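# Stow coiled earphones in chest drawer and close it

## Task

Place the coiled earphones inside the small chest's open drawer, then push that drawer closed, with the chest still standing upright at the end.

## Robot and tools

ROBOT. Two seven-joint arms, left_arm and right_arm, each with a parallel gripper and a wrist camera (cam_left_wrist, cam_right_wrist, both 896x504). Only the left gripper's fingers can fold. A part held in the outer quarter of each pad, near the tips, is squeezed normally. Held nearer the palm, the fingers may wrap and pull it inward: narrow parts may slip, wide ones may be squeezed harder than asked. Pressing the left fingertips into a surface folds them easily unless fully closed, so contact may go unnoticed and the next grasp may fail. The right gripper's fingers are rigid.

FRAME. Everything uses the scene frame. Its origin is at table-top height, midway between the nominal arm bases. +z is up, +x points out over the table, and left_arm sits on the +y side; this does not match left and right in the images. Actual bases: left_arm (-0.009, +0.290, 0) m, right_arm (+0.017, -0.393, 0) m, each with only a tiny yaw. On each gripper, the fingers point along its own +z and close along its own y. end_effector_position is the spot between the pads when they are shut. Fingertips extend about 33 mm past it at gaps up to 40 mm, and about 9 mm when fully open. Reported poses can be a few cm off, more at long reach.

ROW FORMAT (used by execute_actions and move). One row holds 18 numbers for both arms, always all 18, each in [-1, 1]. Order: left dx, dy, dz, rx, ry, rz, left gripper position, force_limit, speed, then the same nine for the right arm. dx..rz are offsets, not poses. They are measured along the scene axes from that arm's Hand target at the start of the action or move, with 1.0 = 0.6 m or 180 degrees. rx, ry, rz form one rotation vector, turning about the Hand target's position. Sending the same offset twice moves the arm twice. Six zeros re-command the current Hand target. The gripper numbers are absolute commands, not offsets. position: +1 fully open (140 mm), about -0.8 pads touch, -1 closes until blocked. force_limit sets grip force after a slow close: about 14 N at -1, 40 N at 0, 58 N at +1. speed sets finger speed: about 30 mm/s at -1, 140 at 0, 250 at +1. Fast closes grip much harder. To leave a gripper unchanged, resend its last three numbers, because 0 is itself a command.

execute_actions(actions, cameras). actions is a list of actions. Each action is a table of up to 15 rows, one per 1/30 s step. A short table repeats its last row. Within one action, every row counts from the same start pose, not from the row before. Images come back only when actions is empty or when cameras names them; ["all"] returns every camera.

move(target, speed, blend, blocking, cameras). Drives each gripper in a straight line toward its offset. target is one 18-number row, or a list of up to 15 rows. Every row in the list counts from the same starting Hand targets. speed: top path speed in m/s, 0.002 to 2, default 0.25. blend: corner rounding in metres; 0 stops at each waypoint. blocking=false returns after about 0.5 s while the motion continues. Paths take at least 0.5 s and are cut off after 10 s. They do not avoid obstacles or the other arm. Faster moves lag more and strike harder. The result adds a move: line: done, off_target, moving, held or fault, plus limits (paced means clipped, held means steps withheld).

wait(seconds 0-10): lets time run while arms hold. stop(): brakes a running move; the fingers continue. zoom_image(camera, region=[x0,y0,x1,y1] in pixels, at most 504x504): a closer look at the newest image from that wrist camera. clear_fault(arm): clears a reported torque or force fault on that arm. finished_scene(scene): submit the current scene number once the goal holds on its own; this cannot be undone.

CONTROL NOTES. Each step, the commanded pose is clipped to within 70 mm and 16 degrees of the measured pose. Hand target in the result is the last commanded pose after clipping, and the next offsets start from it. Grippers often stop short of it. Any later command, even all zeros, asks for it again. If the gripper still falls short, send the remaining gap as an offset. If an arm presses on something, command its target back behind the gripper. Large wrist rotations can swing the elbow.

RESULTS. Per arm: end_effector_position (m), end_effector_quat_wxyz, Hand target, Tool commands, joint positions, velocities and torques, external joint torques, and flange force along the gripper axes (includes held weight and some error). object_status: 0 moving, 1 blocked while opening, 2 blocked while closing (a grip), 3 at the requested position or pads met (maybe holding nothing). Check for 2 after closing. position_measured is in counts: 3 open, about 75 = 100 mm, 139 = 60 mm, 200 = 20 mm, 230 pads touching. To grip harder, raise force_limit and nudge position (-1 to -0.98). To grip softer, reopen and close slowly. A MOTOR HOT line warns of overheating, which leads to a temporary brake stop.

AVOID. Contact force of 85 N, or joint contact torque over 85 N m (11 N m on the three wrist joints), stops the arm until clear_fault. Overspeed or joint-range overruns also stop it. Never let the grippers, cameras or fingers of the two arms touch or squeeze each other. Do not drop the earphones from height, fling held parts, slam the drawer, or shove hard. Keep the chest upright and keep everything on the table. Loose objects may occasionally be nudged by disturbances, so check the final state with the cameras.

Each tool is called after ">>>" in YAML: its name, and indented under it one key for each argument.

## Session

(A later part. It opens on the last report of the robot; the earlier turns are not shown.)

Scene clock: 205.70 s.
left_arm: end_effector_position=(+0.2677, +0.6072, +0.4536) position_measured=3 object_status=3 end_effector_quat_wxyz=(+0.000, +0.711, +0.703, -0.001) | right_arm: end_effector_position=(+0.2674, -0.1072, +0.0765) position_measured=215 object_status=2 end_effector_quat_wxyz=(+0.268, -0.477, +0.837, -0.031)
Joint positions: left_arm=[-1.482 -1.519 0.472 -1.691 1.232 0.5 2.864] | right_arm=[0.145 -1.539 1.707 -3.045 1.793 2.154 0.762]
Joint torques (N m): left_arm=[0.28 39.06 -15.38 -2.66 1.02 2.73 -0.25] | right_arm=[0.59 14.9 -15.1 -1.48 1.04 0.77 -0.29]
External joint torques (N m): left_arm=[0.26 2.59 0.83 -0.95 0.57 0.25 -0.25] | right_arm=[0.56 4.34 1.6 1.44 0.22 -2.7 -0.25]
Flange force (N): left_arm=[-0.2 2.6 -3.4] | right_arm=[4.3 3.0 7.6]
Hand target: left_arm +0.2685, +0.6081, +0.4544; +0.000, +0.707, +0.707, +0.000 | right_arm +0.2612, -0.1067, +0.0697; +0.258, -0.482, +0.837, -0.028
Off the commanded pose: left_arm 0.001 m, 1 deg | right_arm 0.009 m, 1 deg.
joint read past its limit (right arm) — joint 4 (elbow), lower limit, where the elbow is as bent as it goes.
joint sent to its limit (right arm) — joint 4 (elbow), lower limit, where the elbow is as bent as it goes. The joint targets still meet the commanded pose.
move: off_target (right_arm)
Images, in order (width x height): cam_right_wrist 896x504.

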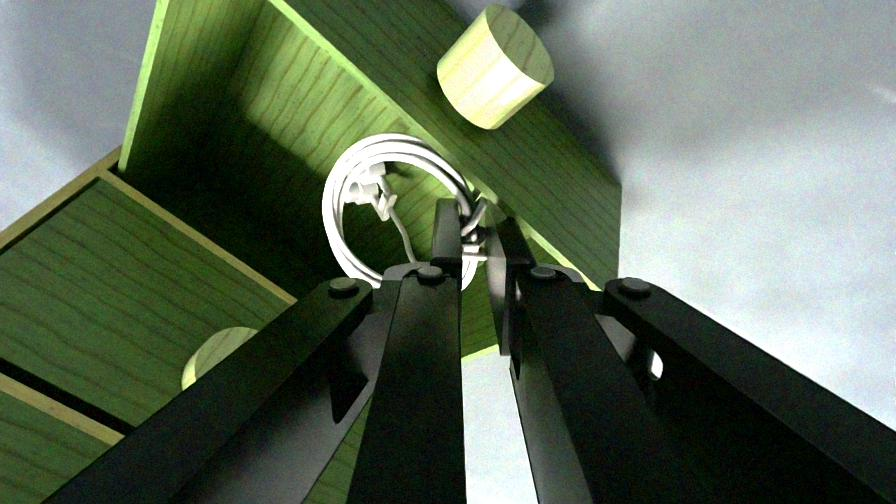

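>>> move:
  target: [0,0,0,0,0,0,1,-1,-1,0.015,0.003,0.08,0,0,0,-1,-1,-1]
  speed: 0.06
  cameras: ["cam_right_wrist"]

>>> zoom_image:
  camera: "cam_right_wrist"
  region: [250, 0, 650, 350]

Scene clock: 217.07 s.
left_arm: end_effector_position=(+0.2677, +0.6072, +0.4536) position_measured=3 object_status=3 end_effector_quat_wxyz=(+0.000, +0.711, +0.703, -0.001) | right_arm: end_effector_position=(+0.2708, -0.1045, +0.1182) position_measured=215 object_status=2 end_effector_quat_wxyz=(+0.260, -0.478, +0.838, -0.026)
Joint positions: left_arm=[-1.482 -1.519 0.472 -1.691 1.232 0.5 2.864] | right_arm=[0.104 -1.558 1.484 -3.033 1.595 2.091 0.732]
Joint velocities: left_arm=[within noise] | right_arm=[-0.001 0 0 0 -0.003 -0.003 -0.004]
Joint torques (N m): left_arm=[0.34 39.01 -15.35 -2.63 1.04 2.74 -0.2] | right_arm=[-0.29 10.56 -18.31 2.41 0.53 3.2 -0.37]
External joint torques (N m): left_arm=[0.29 2.53 0.86 -0.92 0.59 0.26 -0.2] | right_arm=[-0.29 -0.08 -1.14 0.13 -0.34 -0.25 -0.33]
Flange force (N): left_arm=[0.1 2.6 -3.3] | right_arm=[-4.3 -4.1 -4.9]
Hand target: left_arm +0.2685, +0.6081, +0.4544; +0.000, +0.707, +0.707, +0.000 | right_arm +0.2702, -0.1049, +0.1177; +0.258, -0.482, +0.837, -0.028
Off the commanded pose: left_arm 0.001 m, 1 deg | right_arm 0.001 m, 1 deg.
move: done
Images, in order (width x height): cam_right_wrist 896x504.

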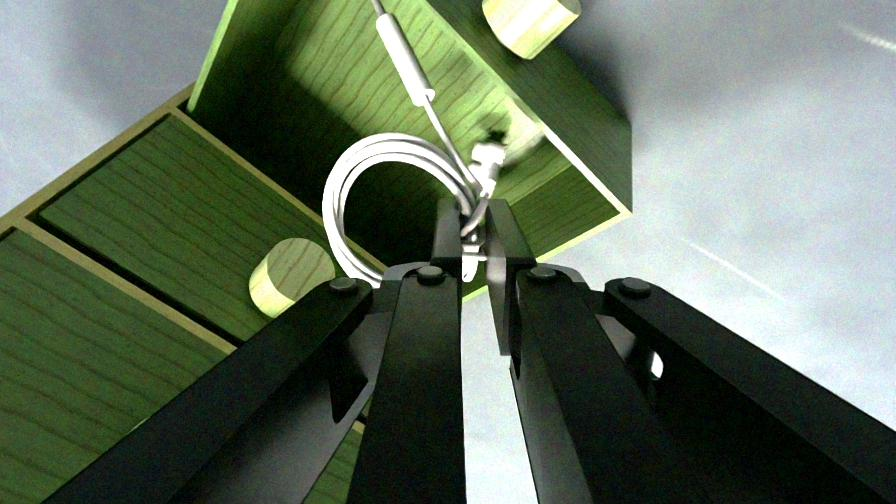

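Scaled by 1.260 from the camera's 896x504 image, which has a finer 1280x720 frame.

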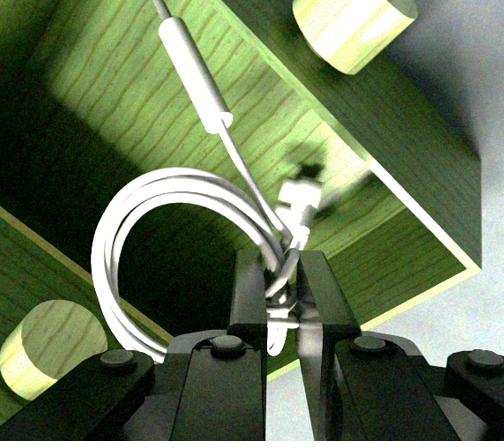

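>>> move:
  target:
    - [0,0,0,0,0,0,1,-1,-1,0.045,-0.01,0,0,0,0,-1,-1,-1]
    - [0,0,0,0,0,0,1,-1,-1,0.045,-0.01,-0.06,0,0,0,-1,-1,-1]
  speed: 0.06
  cameras: ["cam_right_wrist"]

>>> zoom_image:
  camera: "cam_right_wrist"
  region: [200, 0, 650, 350]

Scene clock: 226.57 s.
left_arm: end_effector_position=(+0.2677, +0.6072, +0.4536) position_measured=3 object_status=3 end_effector_quat_wxyz=(+0.000, +0.711, +0.703, -0.001) | right_arm: end_effector_position=(+0.2960, -0.1121, +0.0807) position_measured=215 object_status=2 end_effector_quat_wxyz=(+0.255, -0.480, +0.839, -0.027)
Joint positions: left_arm=[-1.482 -1.519 0.472 -1.691 1.232 0.5 2.864] | right_arm=[-0.04 -1.519 1.635 -3 1.798 2.124 0.595]
Joint velocities: left_arm=[within noise] | right_arm=[-0.001 0 0 0 0.001 0 -0.005]
Joint torques (N m): left_arm=[0.33 39.11 -15.34 -2.62 1.02 2.72 -0.2] | right_arm=[-0.29 10.22 -18.35 -0.68 1.15 3.52 -0.45]
External joint torques (N m): left_arm=[0.35 2.77 0.78 -0.96 0.57 0.24 -0.2] | right_arm=[-0.3 -0.79 -0.39 0.25 0.27 0.11 -0.41]
Flange force (N): left_arm=[0.0 2.6 -3.9] | right_arm=[-2.6 -3.4 1.6]
Hand target: left_arm +0.2685, +0.6081, +0.4544; +0.000, +0.707, +0.707, +0.000 | right_arm +0.2972, -0.1109, +0.0817; +0.258, -0.482, +0.837, -0.028
Off the commanded pose: left_arm 0.001 m, 1 deg | right_arm 0.002 m, 0 deg.
move: done
Images, in order (width x height): cam_right_wrist 896x504.

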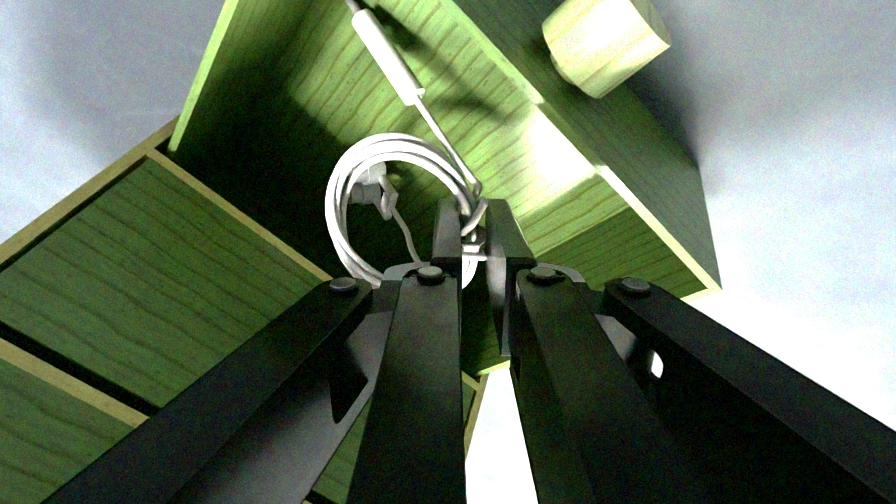

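Scaled by 1.120 from the camera's 896x504 image, which has a finer 1280x720 frame.

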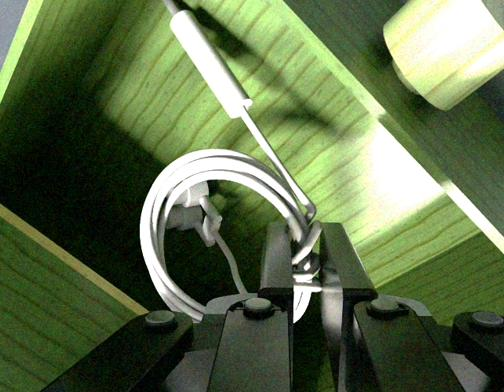

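>>> move:
  target: [0,0,0,0,0,0,1,-1,-1,-0.004,0.016,-0.04,0,0,0,-1,-1,-1]
  speed: 0.05

>>> move:
  target: [0,0,0,0,0,0,1,-1,-1,0,0,0,0,0,0,-0.6,-1,-1]
  cameras: ["cam_right_wrist"]

Scene clock: 231.17 s.
left_arm: end_effector_position=(+0.2677, +0.6072, +0.4536) position_measured=3 object_status=3 end_effector_quat_wxyz=(+0.000, +0.711, +0.703, -0.001) | right_arm: end_effector_position=(+0.2939, -0.1024, +0.0570) position_measured=215 object_status=2 end_effector_quat_wxyz=(+0.255, -0.486, +0.836, -0.029)
Joint positions: left_arm=[-1.482 -1.519 0.472 -1.691 1.232 0.5 2.864] | right_arm=[-0.056 -1.517 1.737 -2.967 1.89 2.149 0.595]
Joint velocities: left_arm=[within noise] | right_arm=[0 0 0.001 0 0.003 0.003 0.002]
Joint torques (N m): left_arm=[0.34 39.03 -15.37 -2.63 1.04 2.74 -0.21] | right_arm=[-0.24 11.33 -19.03 -2.94 1.11 3.43 0.16]
External joint torques (N m): left_arm=[0.32 2.6 0.83 -0.94 0.59 0.26 -0.21] | right_arm=[-0.26 -0.21 -0.57 0.28 0.25 0.04 0.21]
Flange force (N): left_arm=[0.0 2.6 -3.4] | right_arm=[-2.3 -0.9 0.1]
Hand target: left_arm +0.2685, +0.6081, +0.4544; +0.000, +0.707, +0.707, +0.000 | right_arm +0.2948, -0.1013, +0.0577; +0.258, -0.482, +0.837, -0.028
Off the commanded pose: left_arm 0.001 m, 1 deg | right_arm 0.002 m, 1 deg.
move: done

Scene clock: 231.67 s.
left_arm: end_effector_position=(+0.2677, +0.6072, +0.4536) position_measured=3 object_status=3 end_effector_quat_wxyz=(+0.000, +0.711, +0.703, -0.001) | right_arm: end_effector_position=(+0.2940, -0.1023, +0.0571) position_measured=205 object_status=3 end_effector_quat_wxyz=(+0.255, -0.485, +0.836, -0.029)
Joint positions: left_arm=[-1.482 -1.519 0.472 -1.691 1.232 0.5 2.864] | right_arm=[-0.056 -1.517 1.737 -2.967 1.891 2.149 0.595]
Joint torques (N m): left_arm=[0.33 39.02 -15.36 -2.63 1.04 2.73 -0.21] | right_arm=[-0.28 11.33 -18.91 -2.94 1.12 3.51 0.21]
External joint torques (N m): left_arm=[0.32 2.52 0.83 -0.89 0.59 0.25 -0.21] | right_arm=[-0.25 -0.13 -0.41 0.32 0.26 0.09 0.25]
Flange force (N): left_arm=[0.1 2.6 -3.4] | right_arm=[-1.9 -0.4 0.6]
Hand target: left_arm +0.2685, +0.6081, +0.4544; +0.000, +0.707, +0.707, +0.000 | right_arm +0.2948, -0.1013, +0.0577; +0.258, -0.482, +0.837, -0.028
Off the commanded pose: left_arm 0.001 m, 1 deg | right_arm 0.001 m, 0 deg.
move: done
Images, in order (width x height): cam_right_wrist 896x504.

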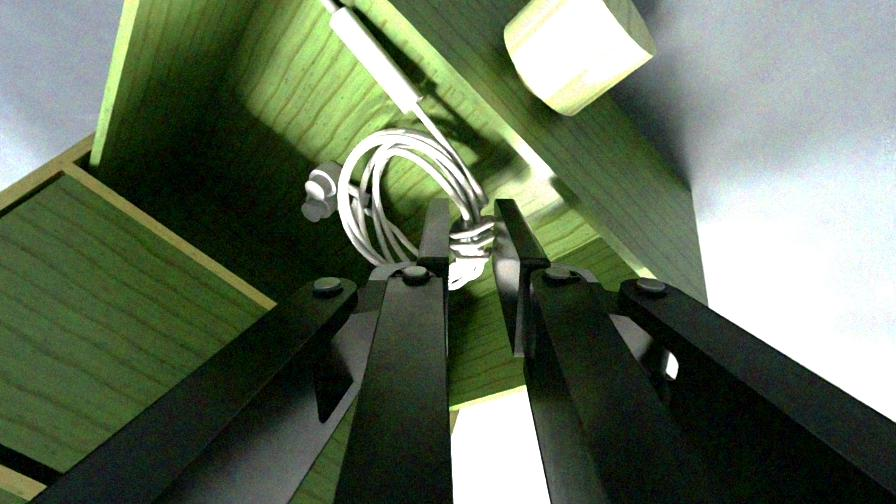

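>>> move:
  target:
    - [0,0,0,0,0,0,1,-1,-1,-0.07,-0.025,0.14,0,0,0,-0.6,-1,-1]
    - [0,0,0,0,0,0,1,-1,-1,-0.16,-0.05,0.34,0,0,0,-0.6,-1,-1]
  speed: [0.08,0.2]
  blend: 0.02
  cameras: ["cam_right_wrist"]

Scene clock: 238.37 s.
left_arm: end_effector_position=(+0.2677, +0.6072, +0.4536) position_measured=3 object_status=3 end_effector_quat_wxyz=(+0.000, +0.711, +0.703, -0.001) | right_arm: end_effector_position=(+0.1991, -0.1302, +0.2617) position_measured=205 object_status=3 end_effector_quat_wxyz=(+0.258, -0.485, +0.835, -0.027)
Joint positions: left_arm=[-1.482 -1.519 0.472 -1.691 1.232 0.5 2.864] | right_arm=[0.281 -1.769 0.831 -2.974 0.862 1.786 0.945]
Joint velocities: left_arm=[within noise] | right_arm=[-0.001 -0.001 -0.001 0 0 0 0.005]
Joint torques (N m): left_arm=[0.33 39.02 -15.36 -2.69 1.03 2.75 -0.24] | right_arm=[0.83 12.51 -14.59 12.91 0.46 3.25 0.13]
External joint torques (N m): left_arm=[0.19 2.62 0.89 -1.02 0.57 0.28 -0.24] | right_arm=[0.83 -0.75 -0.89 -0.63 -0.26 -0.21 0.17]
Flange force (N): left_arm=[-0.3 2.7 -3.2] | right_arm=[8.4 0.9 -3.8]
Hand target: left_arm +0.2685, +0.6081, +0.4544; +0.000, +0.707, +0.707, +0.000 | right_arm +0.1988, -0.1313, +0.2617; +0.258, -0.482, +0.837, -0.028
Off the commanded pose: left_arm 0.001 m, 1 deg | right_arm 0.001 m, 0 deg.
joint sent to its limit (right arm) — joint 2 (shoulder), lower limit. The joint targets still meet the commanded pose.
move: done
Images, in order (width x height): cam_right_wrist 896x504.

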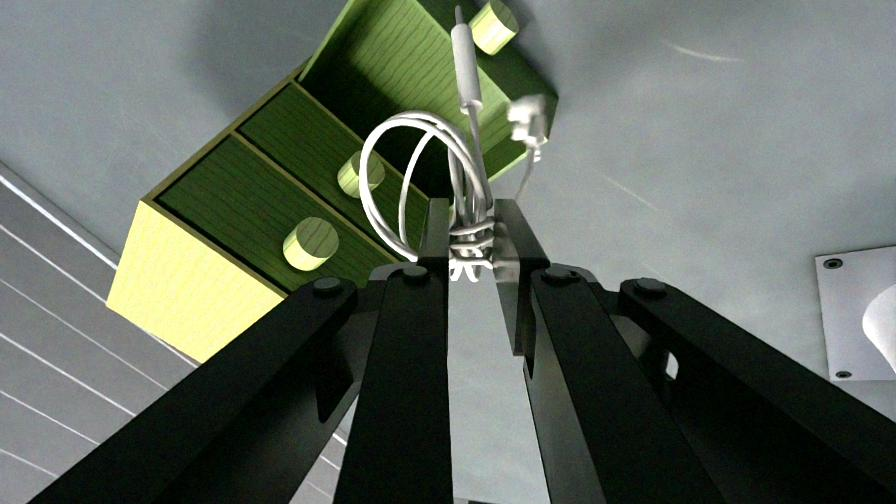

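>>> move:
  target:
    - [0,0,0,0,0,0,1,-1,-1,0,0,0,0,0,0,-1,-1,-1]
    - [0,0,0,0,0,0,1,-1,-1,0.14,0.045,-0.2,0,0,0.11,-1,-1,-1]
  speed: 0.12
  cameras: ["cam_right_wrist"]

Scene clock: 246.93 s.
left_arm: end_effector_position=(+0.2677, +0.6072, +0.4536) position_measured=3 object_status=3 end_effector_quat_wxyz=(+0.000, +0.711, +0.703, -0.001) | right_arm: end_effector_position=(+0.2832, -0.1044, +0.1416) position_measured=215 object_status=2 end_effector_quat_wxyz=(+0.253, -0.618, +0.744, +0.015)
Joint positions: left_arm=[-1.482 -1.519 0.472 -1.691 1.232 0.5 2.864] | right_arm=[-0.019 -1.379 1.228 -3.042 1.571 2.117 0.149]
Joint velocities: left_arm=[within noise] | right_arm=[0 0.001 0.001 -0.001 0 0 -0.005]
Joint torques (N m): left_arm=[0.35 39.06 -15.37 -2.64 1.03 2.75 -0.24] | right_arm=[-0.25 10.05 -17.04 9.42 1.24 3.07 -0.36]
External joint torques (N m): left_arm=[0.31 2.67 0.81 -0.94 0.58 0.27 -0.24] | right_arm=[-0.28 0.68 -1.12 -0.32 0.26 -0.06 -0.32]
Flange force (N): left_arm=[-0.1 2.6 -3.6] | right_arm=[0.6 -4.8 -0.9]
Hand target: left_arm +0.2685, +0.6081, +0.4544; +0.000, +0.707, +0.707, +0.000 | right_arm +0.2828, -0.1043, +0.1417; +0.259, -0.619, +0.741, +0.017
Off the commanded pose: left_arm 0.001 m, 1 deg | right_arm 0.000 m, 1 deg.
joint sent to its limit (right arm) — joint 4 (elbow), lower limit, where the elbow is as bent as it goes. The joint targets still meet the commanded pose.
move: done
Images, in order (width x height): cam_right_wrist 896x504.

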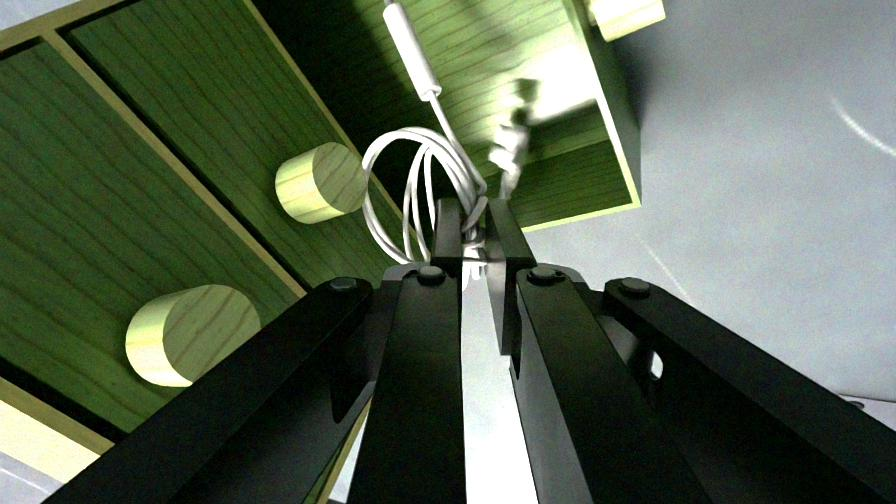

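>>> move:
  target: [0,0,0,0,0,0,1,-1,-1,0.004,0.004,-0.142,0,0,0,-1,-1,-1]
  speed: 0.06
  cameras: ["cam_right_wrist"]

Scene clock: 253.17 s.
left_arm: end_effector_position=(+0.2677, +0.6072, +0.4536) position_measured=3 object_status=3 end_effector_quat_wxyz=(+0.000, +0.711, +0.703, -0.001) | right_arm: end_effector_position=(+0.2852, -0.1031, +0.0564) position_measured=215 object_status=2 end_effector_quat_wxyz=(+0.257, -0.617, +0.744, +0.017)
Joint positions: left_arm=[-1.482 -1.519 0.472 -1.691 1.232 0.5 2.864] | right_arm=[-0.118 -1.29 1.625 -3.027 2.024 2.211 0.005]
Joint velocities: left_arm=[within noise] | right_arm=[0.001 0 0 0 0.001 -0.001 -0.006]
Joint torques (N m): left_arm=[0.32 39.09 -15.36 -2.65 1.01 2.74 -0.18] | right_arm=[-0.28 9.65 -17.09 1.69 1.1 2.87 -0.42]
External joint torques (N m): left_arm=[0.33 2.48 0.91 -0.87 0.58 0.25 -0.18] | right_arm=[-0.18 -0.79 -0.39 0.29 0.24 -0.14 -0.38]
Flange force (N): left_arm=[0.2 2.7 -3.3] | right_arm=[-0.4 -3.8 1.4]
Hand target: left_arm +0.2685, +0.6081, +0.4544; +0.000, +0.707, +0.707, +0.000 | right_arm +0.2852, -0.1019, +0.0565; +0.259, -0.619, +0.741, +0.017
Off the commanded pose: left_arm 0.001 m, 1 deg | right_arm 0.001 m, 0 deg.
move: done
Images, in order (width x height): cam_right_wrist 896x504.

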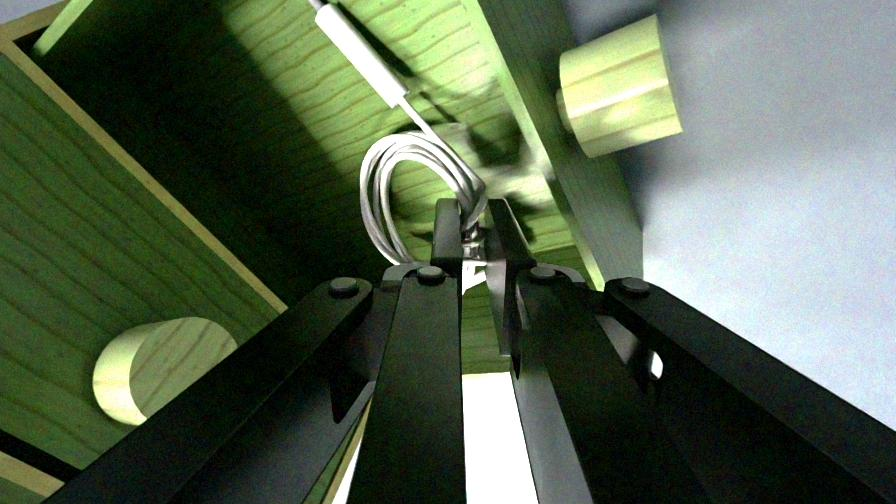

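>>> move:
  target: [0,0,0,0,0,0,1,-1,-1,0,0,-0.01,0,0,0,-0.42,-1,-0.8]
  speed: 0.04

>>> wait:
  seconds: 1
  cameras: ["cam_right_wrist"]

Scene clock: 257.10 s.
left_arm: end_effector_position=(+0.2677, +0.6072, +0.4536) position_measured=3 object_status=3 end_effector_quat_wxyz=(+0.000, +0.711, +0.703, -0.001) | right_arm: end_effector_position=(+0.2882, -0.1033, +0.0537) position_measured=182 object_status=3 end_effector_quat_wxyz=(+0.262, -0.614, +0.744, +0.016)
Joint positions: left_arm=[-1.482 -1.519 0.472 -1.691 1.232 0.5 2.864] | right_arm=[-0.129 -1.29 1.647 -3.024 2.055 2.218 -0.004]
Joint velocities: left_arm=[within noise] | right_arm=[0.001 -0.001 0.001 0.001 0.003 -0.002 -0.004]
Joint torques (N m): left_arm=[0.35 39.09 -15.38 -2.64 1.04 2.74 -0.23] | right_arm=[-0.36 12.46 -13.72 2.03 0.69 1.71 -0.41]
External joint torques (N m): left_arm=[0.36 2.6 0.85 -0.89 0.6 0.26 -0.23] | right_arm=[-0.31 1.87 3.06 1.09 -0.16 -1.3 -0.37]
Flange force (N): left_arm=[0.1 2.6 -3.5] | right_arm=[3.2 0.5 16.3]
Hand target: left_arm +0.2685, +0.6081, +0.4544; +0.000, +0.707, +0.707, +0.000 | right_arm +0.2852, -0.1019, +0.0505; +0.259, -0.619, +0.741, +0.017
Off the commanded pose: left_arm 0.001 m, 1 deg | right_arm 0.005 m, 1 deg.
move: off_target (right_arm)

Scene clock: 258.10 s.
left_arm: end_effector_position=(+0.2677, +0.6072, +0.4536) position_measured=3 object_status=3 end_effector_quat_wxyz=(+0.000, +0.711, +0.703, -0.001) | right_arm: end_effector_position=(+0.2882, -0.1032, +0.0538) position_measured=182 object_status=3 end_effector_quat_wxyz=(+0.262, -0.614, +0.744, +0.016)
Joint positions: left_arm=[-1.482 -1.519 0.472 -1.691 1.232 0.5 2.864] | right_arm=[-0.129 -1.29 1.647 -3.024 2.056 2.219 -0.006]
Joint torques (N m): left_arm=[0.36 39.04 -15.37 -2.65 1.04 2.74 -0.22] | right_arm=[-0.32 12.43 -13.97 2.09 0.67 1.72 -0.41]
External joint torques (N m): left_arm=[0.39 2.6 0.79 -0.93 0.59 0.26 -0.22] | right_arm=[-0.29 1.82 2.78 1.15 -0.18 -1.27 -0.36]
Flange force (N): left_arm=[0.0 2.5 -3.4] | right_arm=[2.6 0.0 15.2]
Hand target: left_arm +0.2685, +0.6081, +0.4544; +0.000, +0.707, +0.707, +0.000 | right_arm +0.2852, -0.1019, +0.0505; +0.259, -0.619, +0.741, +0.017
Tool commands: left_gripper/position=+1.0 left_gripper/force_limit=-1.0 left_gripper/speed=-1.0 right_gripper/position=-0.42 right_gripper/force_limit=-1.0 right_gripper/speed=-0.8
Off the commanded pose: left_arm 0.001 m, 1 deg | right_arm 0.005 m, 1 deg.
wait: 1.00 s; at rest by 0.17 s
Images, in order (width x height): cam_right_wrist 896x504.

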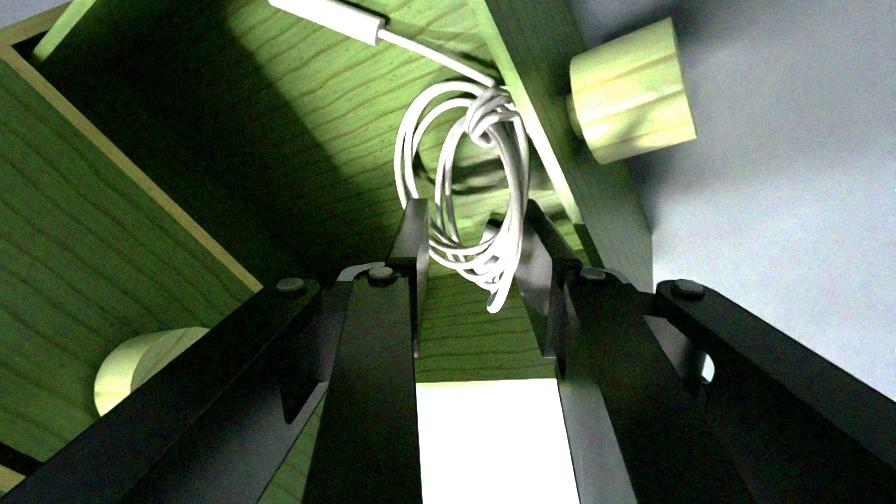

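>>> move:
  target: [0,0,0,0,0,0,1,-1,-1,-0.072,-0.07,0.173,0,0,0,-0.42,-1,-0.8]
  speed: 0.08
  cameras: ["cam_right_wrist"]

Scene clock: 267.70 s.
left_arm: end_effector_position=(+0.2677, +0.6072, +0.4536) position_measured=3 object_status=3 end_effector_quat_wxyz=(+0.000, +0.711, +0.703, -0.001) | right_arm: end_effector_position=(+0.2434, -0.1433, +0.1554) position_measured=182 object_status=3 end_effector_quat_wxyz=(+0.177, -0.626, +0.759, +0.001)
Joint positions: left_arm=[-1.482 -1.519 0.472 -1.691 1.232 0.5 2.864] | right_arm=[-0.083 -1.706 1.112 -3.041 1.346 1.672 0.225]
Joint velocities: left_arm=[within noise] | right_arm=[0 -0.001 0 0.001 0.002 -0.004 -0.005]
Joint torques (N m): left_arm=[0.36 38.99 -15.39 -2.65 1.03 2.75 -0.24] | right_arm=[-0.32 11.03 -15.78 8.25 1.47 2.9 -0.34]
External joint torques (N m): left_arm=[0.39 2.56 0.73 -0.96 0.58 0.27 -0.24] | right_arm=[-0.27 -0.76 -0.17 -0.98 0.26 -0.22 -0.31]
Flange force (N): left_arm=[-0.2 2.3 -3.2] | right_arm=[3.4 0.7 -0.5]
Hand target: left_arm +0.2685, +0.6081, +0.4544; +0.000, +0.707, +0.707, +0.000 | right_arm +0.2420, -0.1439, +0.1543; +0.259, -0.619, +0.741, +0.017
Off the commanded pose: left_arm 0.001 m, 1 deg | right_arm 0.002 m, 10 deg.
joint sent to its limit (right arm) — joint 4 (elbow), lower limit, where the elbow is as bent as it goes. The joint targets are off in orientation, not in position.
move: off_target (right_arm)
Images, in order (width x height): cam_right_wrist 896x504.

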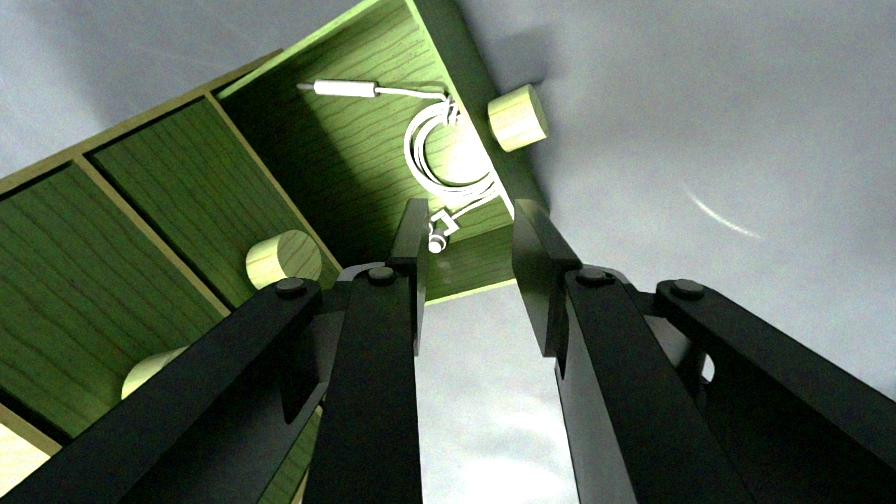

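>>> move:
  target:
    - [0,0,0,0,0,0,1,-1,-1,-0.05,-0.1,0.25,0,0,0,-0.42,-1,-0.8]
    - [0,0,0,0,0,0,1,-1,-1,-0.05,-0.75,0.35,0,0,0,-0.42,-1,-0.8]
    - [-0.14,-0.75,-0.2,-0.0986,-0.1255,0.567,1,-1,-1,-0.05,-0.75,0.35,0,0,0,-0.42,-1,-0.8]
  blend: 0.03
  speed: 0.3
  cameras: ["all"]

Scene clock: 291.40 s.
left_arm: end_effector_position=(+0.1844, +0.1597, +0.3333) position_measured=3 object_status=3 end_effector_quat_wxyz=(+0.213, -0.115, +0.970, +0.030) | right_arm: end_effector_position=(+0.2132, -0.5930, +0.3648) position_measured=182 object_status=3 end_effector_quat_wxyz=(+0.260, -0.617, +0.743, +0.018)
Joint positions: left_arm=[-0.351 -1.501 -0.412 -2.802 -0.127 1.649 0.848] | right_arm=[-0.065 -1.262 -0.759 -2.453 -0.232 1.538 -0.266]
Joint velocities: left_arm=[0 0 0 -0.001 -0.002 0 -0.007] | right_arm=[within noise]
Joint torques (N m): left_arm=[0.59 11.9 6.95 20.31 1.16 3.21 -0.28] | right_arm=[0.34 11.68 17.15 16.28 1.72 2.47 -0.34]
External joint torques (N m): left_arm=[0.61 0.11 -0.21 -0.15 -0.2 0.17 -0.27] | right_arm=[0.37 0.06 0.62 -0.55 -0.18 -0.24 -0.3]
Flange force (N): left_arm=[-0.6 -1.8 0.7] | right_arm=[-1.1 0.6 0.6]
Hand target: left_arm +0.1845, +0.1581, +0.3344; +0.215, -0.119, +0.969, +0.026 | right_arm +0.2120, -0.5939, +0.3643; +0.259, -0.619, +0.741, +0.017
Off the commanded pose: left_arm 0.002 m, 1 deg | right_arm 0.002 m, 0 deg.
move: done

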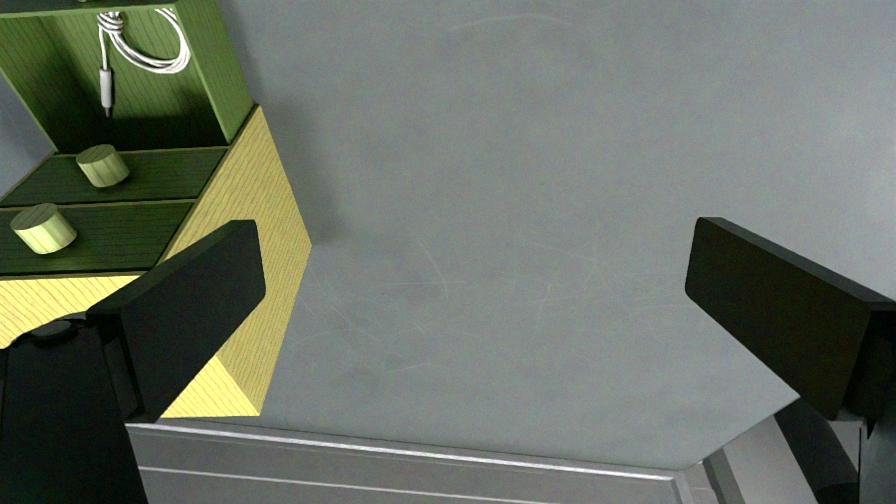

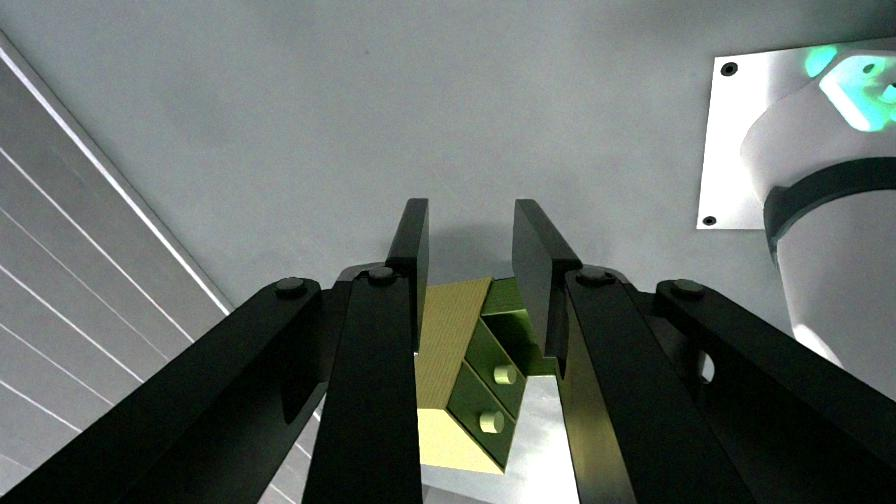

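>>> move:
  target:
    - [-0.06,-0.546,-0.22,0,0,0,-1,-1,0,0,0,0,0,0,0,-0.42,-1,-0.8]
    - [-0.06,-0.546,-0.42,0,0,0,-1,-1,0,0,0,0,0,0,0,-0.42,-1,-0.8]
  speed: [0.25,0.12]
  cameras: ["all"]

Scene clock: 298.03 s.
left_arm: end_effector_position=(+0.1485, -0.1686, +0.1981) position_measured=233 object_status=3 end_effector_quat_wxyz=(+0.214, -0.113, +0.970, +0.028) | right_arm: end_effector_position=(+0.2132, -0.5930, +0.3648) position_measured=182 object_status=3 end_effector_quat_wxyz=(+0.260, -0.617, +0.743, +0.018)
Joint positions: left_arm=[0.122 -1.044 -1.368 -2.285 -0.643 1.983 0.458] | right_arm=[-0.065 -1.262 -0.759 -2.453 -0.232 1.538 -0.266]
Joint torques (N m): left_arm=[-0.08 16.68 25.42 12.71 1.4 2.73 -0.02] | right_arm=[0.4 11.64 17.19 16.3 1.72 2.47 -0.33]
External joint torques (N m): left_arm=[-0.16 0.81 0.55 -0.28 0.22 -0.01 -0.01] | right_arm=[0.38 -0.04 0.67 -0.44 -0.19 -0.23 -0.28]
Flange force (N): left_arm=[-1.0 1.9 -1.0] | right_arm=[-1.2 0.6 0.4]
Hand target: left_arm +0.1483, -0.1688, +0.1989; +0.215, -0.112, +0.970, +0.029 (not the last commanded pose) | right_arm +0.2120, -0.5939, +0.3643; +0.259, -0.619, +0.741, +0.017
Off the commanded pose: left_arm 0.116 m, 1 deg | right_arm 0.002 m, 0 deg.
move: held (left_arm; a check stopped the path); path passed 1 of 2 targets; limits=held
pose unreachable (left arm): on one or more control steps of this call, first in action 0 (counted from 0), this arm could not follow its commanded pose, so it was not sent that pose on those steps. It may still have moved: this result reports where it is.
cause: moving toward the commanded pose would bring a part of the arm too close to another arm (a part of this arm just beyond joint 7 (wrist roll) and a part of the right arm just beyond its joint 2 (shoulder), at the place that arm is still heading or pushing toward).

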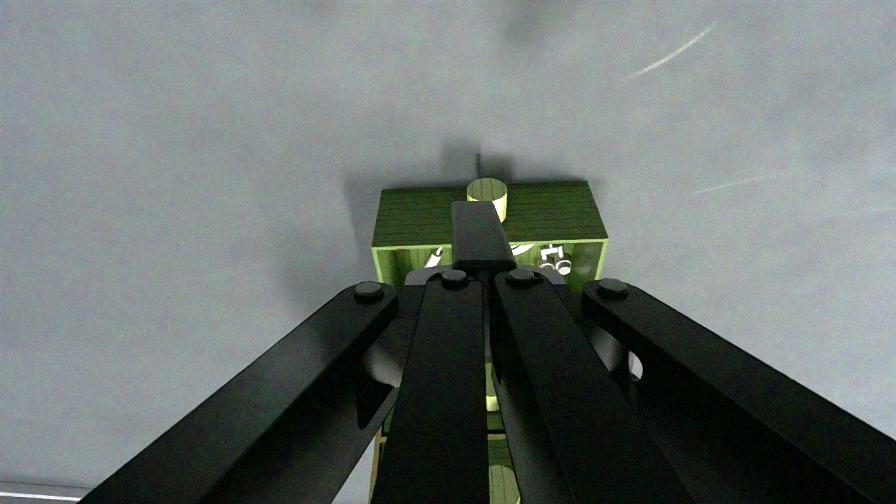

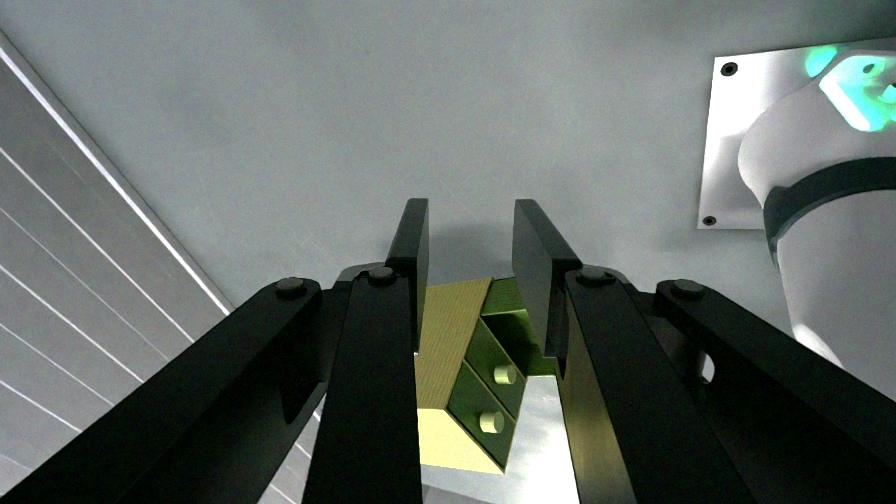

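>>> move:
  target:
    - [0.03,0.01,0,-0.0227,0.0916,0,-1,-1,0,0,0,0,0,0,0,-0.42,-1,-0.8]
    - [0.05,0.01,-0.225,-0.0227,0.0916,0,-1,-1,0,0,0,0,0,0,0,-0.42,-1,-0.8]
  speed: 0.12
  cameras: ["cam_left_wrist"]

Scene clock: 306.67 s.
left_arm: end_effector_position=(+0.1780, -0.1610, +0.0634) position_measured=233 object_status=3 end_effector_quat_wxyz=(+0.070, -0.117, +0.991, +0.012) | right_arm: end_effector_position=(+0.2132, -0.5930, +0.3648) position_measured=182 object_status=3 end_effector_quat_wxyz=(+0.260, -0.617, +0.743, +0.018)
Joint positions: left_arm=[0.446 -0.72 -1.688 -2.386 -0.811 2.299 0.645] | right_arm=[-0.065 -1.262 -0.759 -2.453 -0.232 1.538 -0.266]
Joint velocities: left_arm=[0.001 0.001 -0.001 -0.001 0 0.004 0.003] | right_arm=[within noise]
Joint torques (N m): left_arm=[0.51 16.76 18.74 14.25 0.81 3.02 0.32] | right_arm=[0.38 11.67 17.16 16.25 1.71 2.48 -0.32]
External joint torques (N m): left_arm=[0.39 1.44 -0.18 -0.31 0.19 0.34 0.32] | right_arm=[0.42 -0.01 0.62 -0.51 -0.19 -0.23 -0.28]
Flange force (N): left_arm=[-2.0 0.6 2.2] | right_arm=[-1.1 0.6 0.6]
Hand target: left_arm +0.1783, -0.1628, +0.0639; +0.069, -0.115, +0.991, +0.010 | right_arm +0.2120, -0.5939, +0.3643; +0.259, -0.619, +0.741, +0.017
Off the commanded pose: left_arm 0.002 m, 0 deg | right_arm 0.002 m, 0 deg.
move: done
Images, in order (width x height): cam_left_wrist 896x504.

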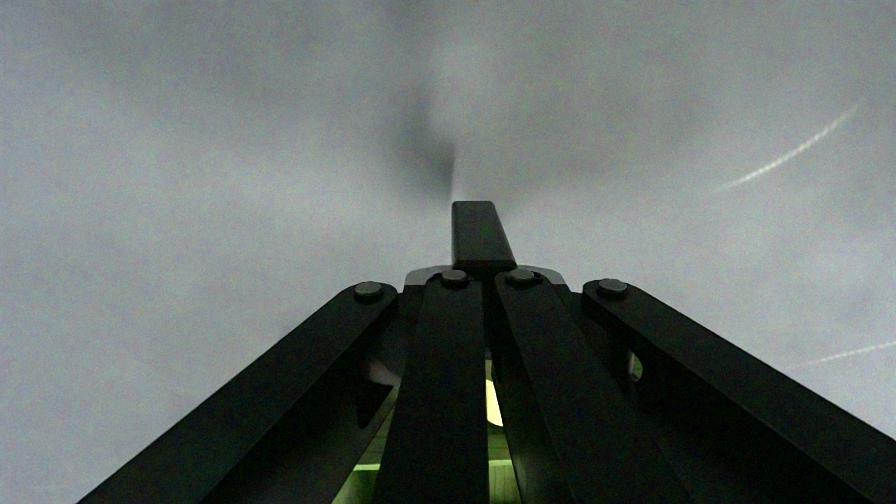

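>>> move:
  target: [0.162,0.04,0,0,0,0,-1,-1,0,0,0,0,0,0,0,-0.42,-1,-0.8]
  speed: 0.04
  cameras: ["all"]

Scene clock: 313.70 s.
left_arm: end_effector_position=(+0.2740, -0.1381, +0.0630) position_measured=233 object_status=3 end_effector_quat_wxyz=(+0.068, -0.120, +0.990, +0.010) | right_arm: end_effector_position=(+0.2132, -0.5930, +0.3648) position_measured=182 object_status=3 end_effector_quat_wxyz=(+0.260, -0.617, +0.743, +0.018)
Joint positions: left_arm=[0.723 -0.681 -1.755 -2.336 -0.787 2.342 0.816] | right_arm=[-0.065 -1.262 -0.759 -2.453 -0.232 1.538 -0.266]
Joint velocities: left_arm=[0 0.001 0.001 -0.001 -0.001 0.001 0.007] | right_arm=[within noise]
Joint torques (N m): left_arm=[0.65 18.32 18.39 15.01 1.27 3.16 0.2] | right_arm=[0.39 11.68 17.14 16.29 1.72 2.46 -0.32]
External joint torques (N m): left_arm=[0.65 1.35 0.11 -0.31 0.68 0.44 0.21] | right_arm=[0.44 0.05 0.63 -0.53 -0.18 -0.25 -0.28]
Flange force (N): left_arm=[-2.1 1.4 0.7] | right_arm=[-1.1 0.4 0.5]
Hand target: left_arm +0.2755, -0.1388, +0.0639; +0.069, -0.115, +0.991, +0.010 | right_arm +0.2120, -0.5939, +0.3643; +0.259, -0.619, +0.741, +0.017
Off the commanded pose: left_arm 0.002 m, 1 deg | right_arm 0.002 m, 0 deg.
move: done

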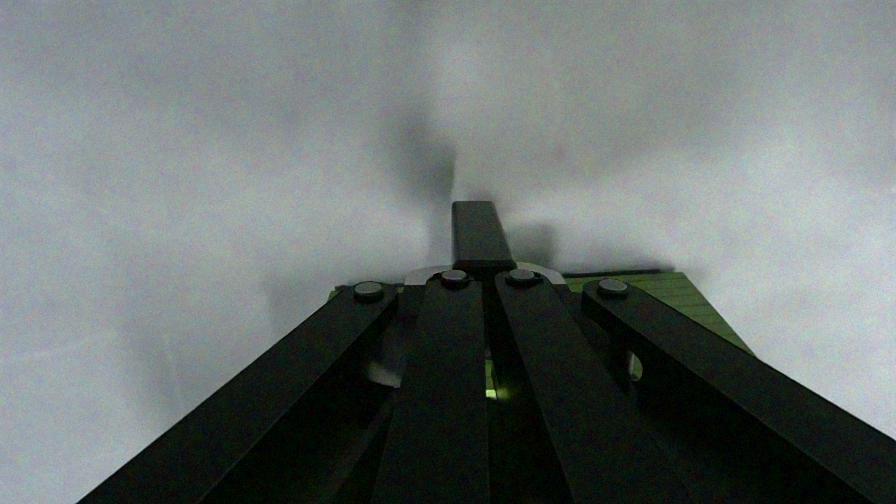

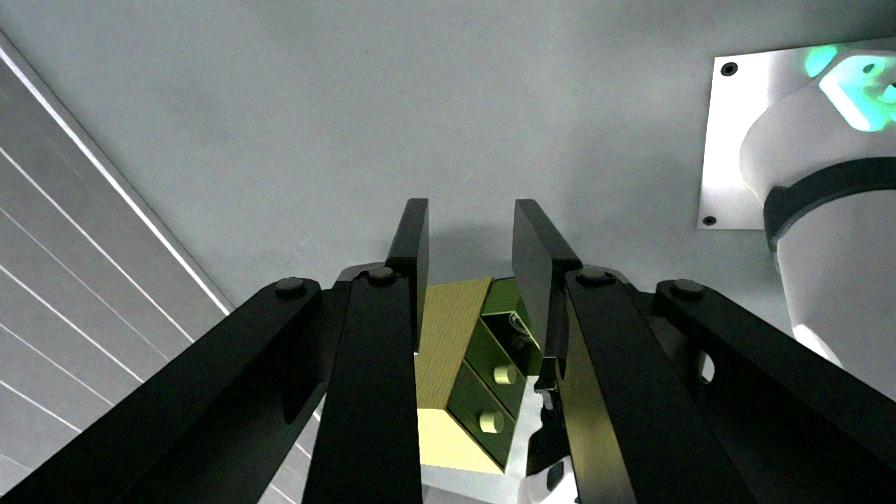

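>>> move:
  target: [0.04,0.0099,0,0,0,0,-1,-1,0,0,0,0,0,0,0,-0.42,-1,-0.8]
  speed: 0.03

>>> move:
  target: [0.02,0.005,0,0,0,0,-1,-1,0,0,0,0,0,0,0,-0.42,-1,-0.8]
  speed: 0.02
  cameras: ["all"]

>>> zoom_image:
  camera: "cam_right_wrist"
  region: [400, 250, 600, 500]

Scene clock: 319.37 s.
left_arm: end_effector_position=(+0.2980, -0.1323, +0.0631) position_measured=233 object_status=3 end_effector_quat_wxyz=(+0.068, -0.120, +0.990, +0.010) | right_arm: end_effector_position=(+0.2132, -0.5930, +0.3648) position_measured=182 object_status=3 end_effector_quat_wxyz=(+0.260, -0.617, +0.743, +0.018)
Joint positions: left_arm=[0.798 -0.681 -1.778 -2.312 -0.786 2.345 0.859] | right_arm=[-0.065 -1.262 -0.759 -2.453 -0.232 1.538 -0.266]
Joint velocities: left_arm=[0 0 -0.001 0 0.001 0 0.006] | right_arm=[within noise]
Joint torques (N m): left_arm=[0.7 18.99 18.52 15.16 1.24 3.08 0.13] | right_arm=[0.4 11.7 17.14 16.22 1.72 2.47 -0.35]
External joint torques (N m): left_arm=[0.7 1.15 0.13 -0.23 0.64 0.37 0.13] | right_arm=[0.43 0.07 0.6 -0.58 -0.19 -0.24 -0.3]
Flange force (N): left_arm=[-2.0 1.0 0.5] | right_arm=[-1.0 0.5 0.7]
Hand target: left_arm +0.2995, -0.1328, +0.0639; +0.069, -0.115, +0.991, +0.010 | right_arm +0.2120, -0.5939, +0.3643; +0.259, -0.619, +0.741, +0.017
Off the commanded pose: left_arm 0.002 m, 1 deg | right_arm 0.002 m, 0 deg.
move: done

Scene clock: 320.50 s.
left_arm: end_effector_position=(+0.3097, -0.1296, +0.0632) position_measured=233 object_status=3 end_effector_quat_wxyz=(+0.067, -0.120, +0.991, +0.010) | right_arm: end_effector_position=(+0.2132, -0.5930, +0.3648) position_measured=182 object_status=3 end_effector_quat_wxyz=(+0.260, -0.617, +0.743, +0.018)
Joint positions: left_arm=[0.837 -0.681 -1.79 -2.299 -0.786 2.345 0.881] | right_arm=[-0.065 -1.262 -0.759 -2.453 -0.232 1.538 -0.266]
Joint velocities: left_arm=[0.001 0.001 -0.001 0 0 0.001 0.005] | right_arm=[within noise]
Joint torques (N m): left_arm=[0.75 19.09 18.63 15.25 1.19 3.11 0.31] | right_arm=[0.42 11.65 17.19 16.28 1.71 2.48 -0.35]
External joint torques (N m): left_arm=[0.64 0.71 0.07 -0.19 0.6 0.38 0.31] | right_arm=[0.45 -0.01 0.63 -0.49 -0.19 -0.23 -0.31]
Flange force (N): left_arm=[-2.1 0.7 1.0] | right_arm=[-1.0 0.5 0.5]
Hand target: left_arm +0.3115, -0.1298, +0.0639; +0.069, -0.115, +0.991, +0.010 | right_arm +0.2120, -0.5939, +0.3643; +0.259, -0.619, +0.741, +0.017
Off the commanded pose: left_arm 0.002 m, 1 deg | right_arm 0.002 m, 0 deg.
move: done

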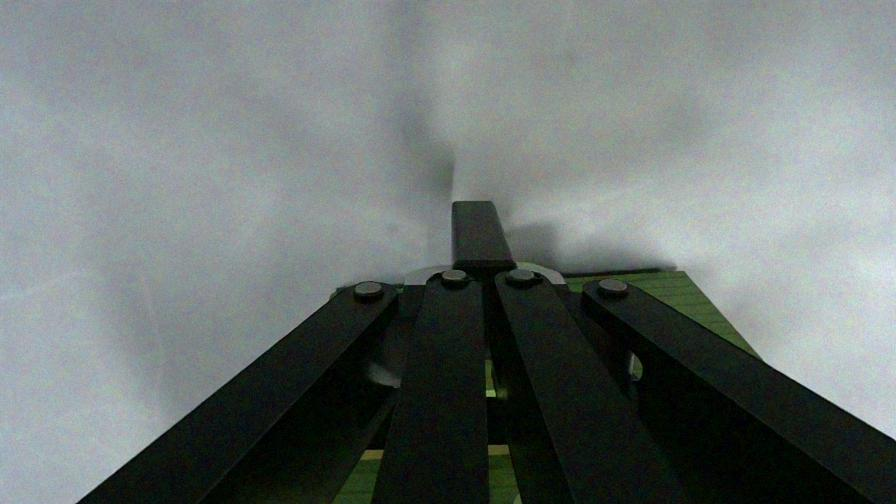

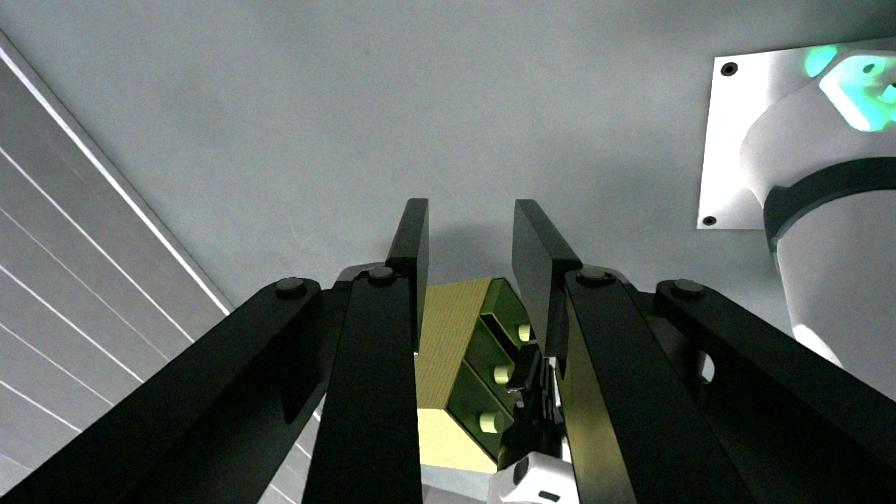

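Scaled by 2.016 from the camera's 896x504 image, which has a finer 1280x720 frame.

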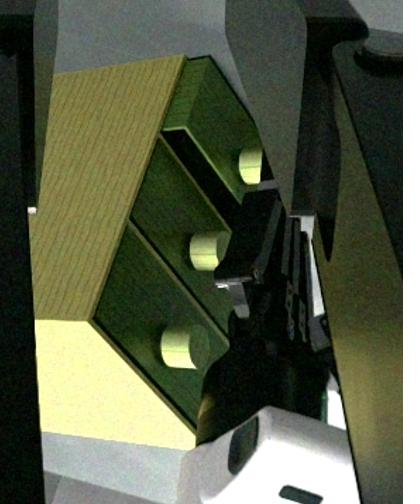

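>>> move:
  target:
    - [0,0,0.003,0.02,-0.081,0,-1,-1,0,0,0,0,0,0,0,-0.42,-1,-0.8]
    - [0.032,0.008,0.003,0.02,-0.081,0,-1,-1,0,0,0,0,0,0,0,-0.42,-1,-0.8]
  speed: 0.03
  cameras: ["cam_right_wrist"]

>>> zoom_image:
  camera: "cam_right_wrist"
  region: [400, 250, 600, 500]

Scene clock: 331.17 s.
left_arm: end_effector_position=(+0.3267, -0.1248, +0.0642) position_measured=233 object_status=3 end_effector_quat_wxyz=(+0.195, -0.115, +0.974, +0.028) | right_arm: end_effector_position=(+0.2132, -0.5930, +0.3648) position_measured=182 object_status=3 end_effector_quat_wxyz=(+0.260, -0.617, +0.743, +0.018)
Joint positions: left_arm=[0.687 -0.902 -1.765 -2.354 -0.825 2.457 0.791] | right_arm=[-0.065 -1.262 -0.759 -2.453 -0.232 1.538 -0.266]
Joint velocities: left_arm=[-0.001 0.002 0 0 0 0 0.006] | right_arm=[within noise]
Joint torques (N m): left_arm=[2.73 19.88 22.96 10.33 0.78 4.24 0.23] | right_arm=[0.41 11.66 17.16 16.27 1.72 2.48 -0.33]
External joint torques (N m): left_arm=[2.73 0.53 0.22 -0.99 0.27 1.25 0.24] | right_arm=[0.48 0.02 0.6 -0.59 -0.18 -0.24 -0.29]
Flange force (N): left_arm=[-5.4 -0.7 9.0] | right_arm=[-1.0 0.5 0.7]
Hand target: left_arm +0.3307, -0.1250, +0.0657; +0.198, -0.113, +0.973, +0.026 | right_arm +0.2120, -0.5939, +0.3643; +0.259, -0.619, +0.741, +0.017
Off the commanded pose: left_arm 0.004 m, 1 deg | right_arm 0.002 m, 0 deg.
move: off_target (left_arm)
Images, in order (width x height): cam_right_wrist 896x504.

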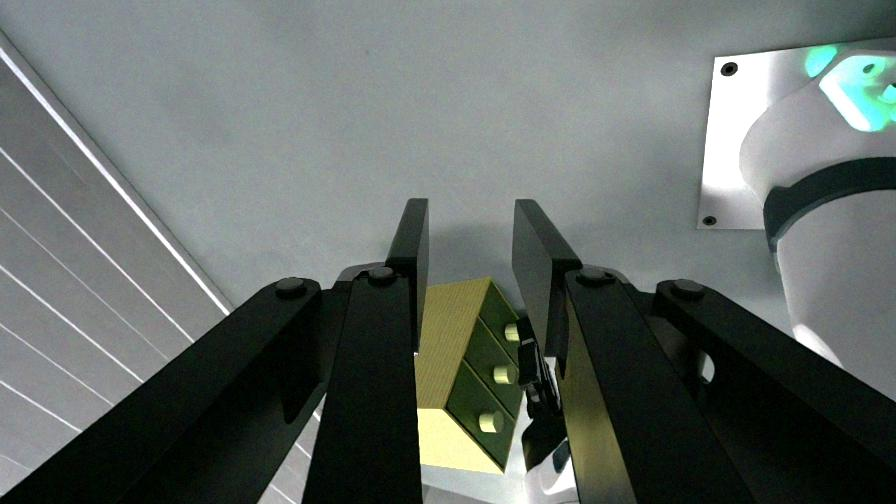

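Scaled by 2.016 from the camera's 896x504 image, which has a finer 1280x720 frame.

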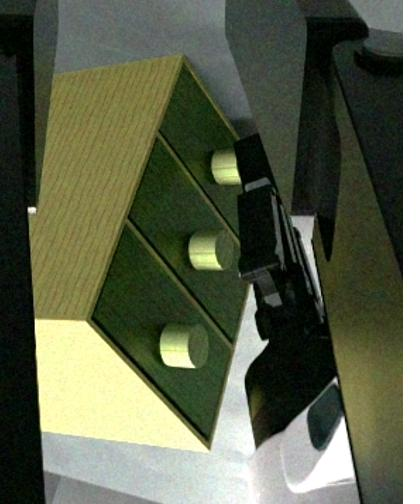

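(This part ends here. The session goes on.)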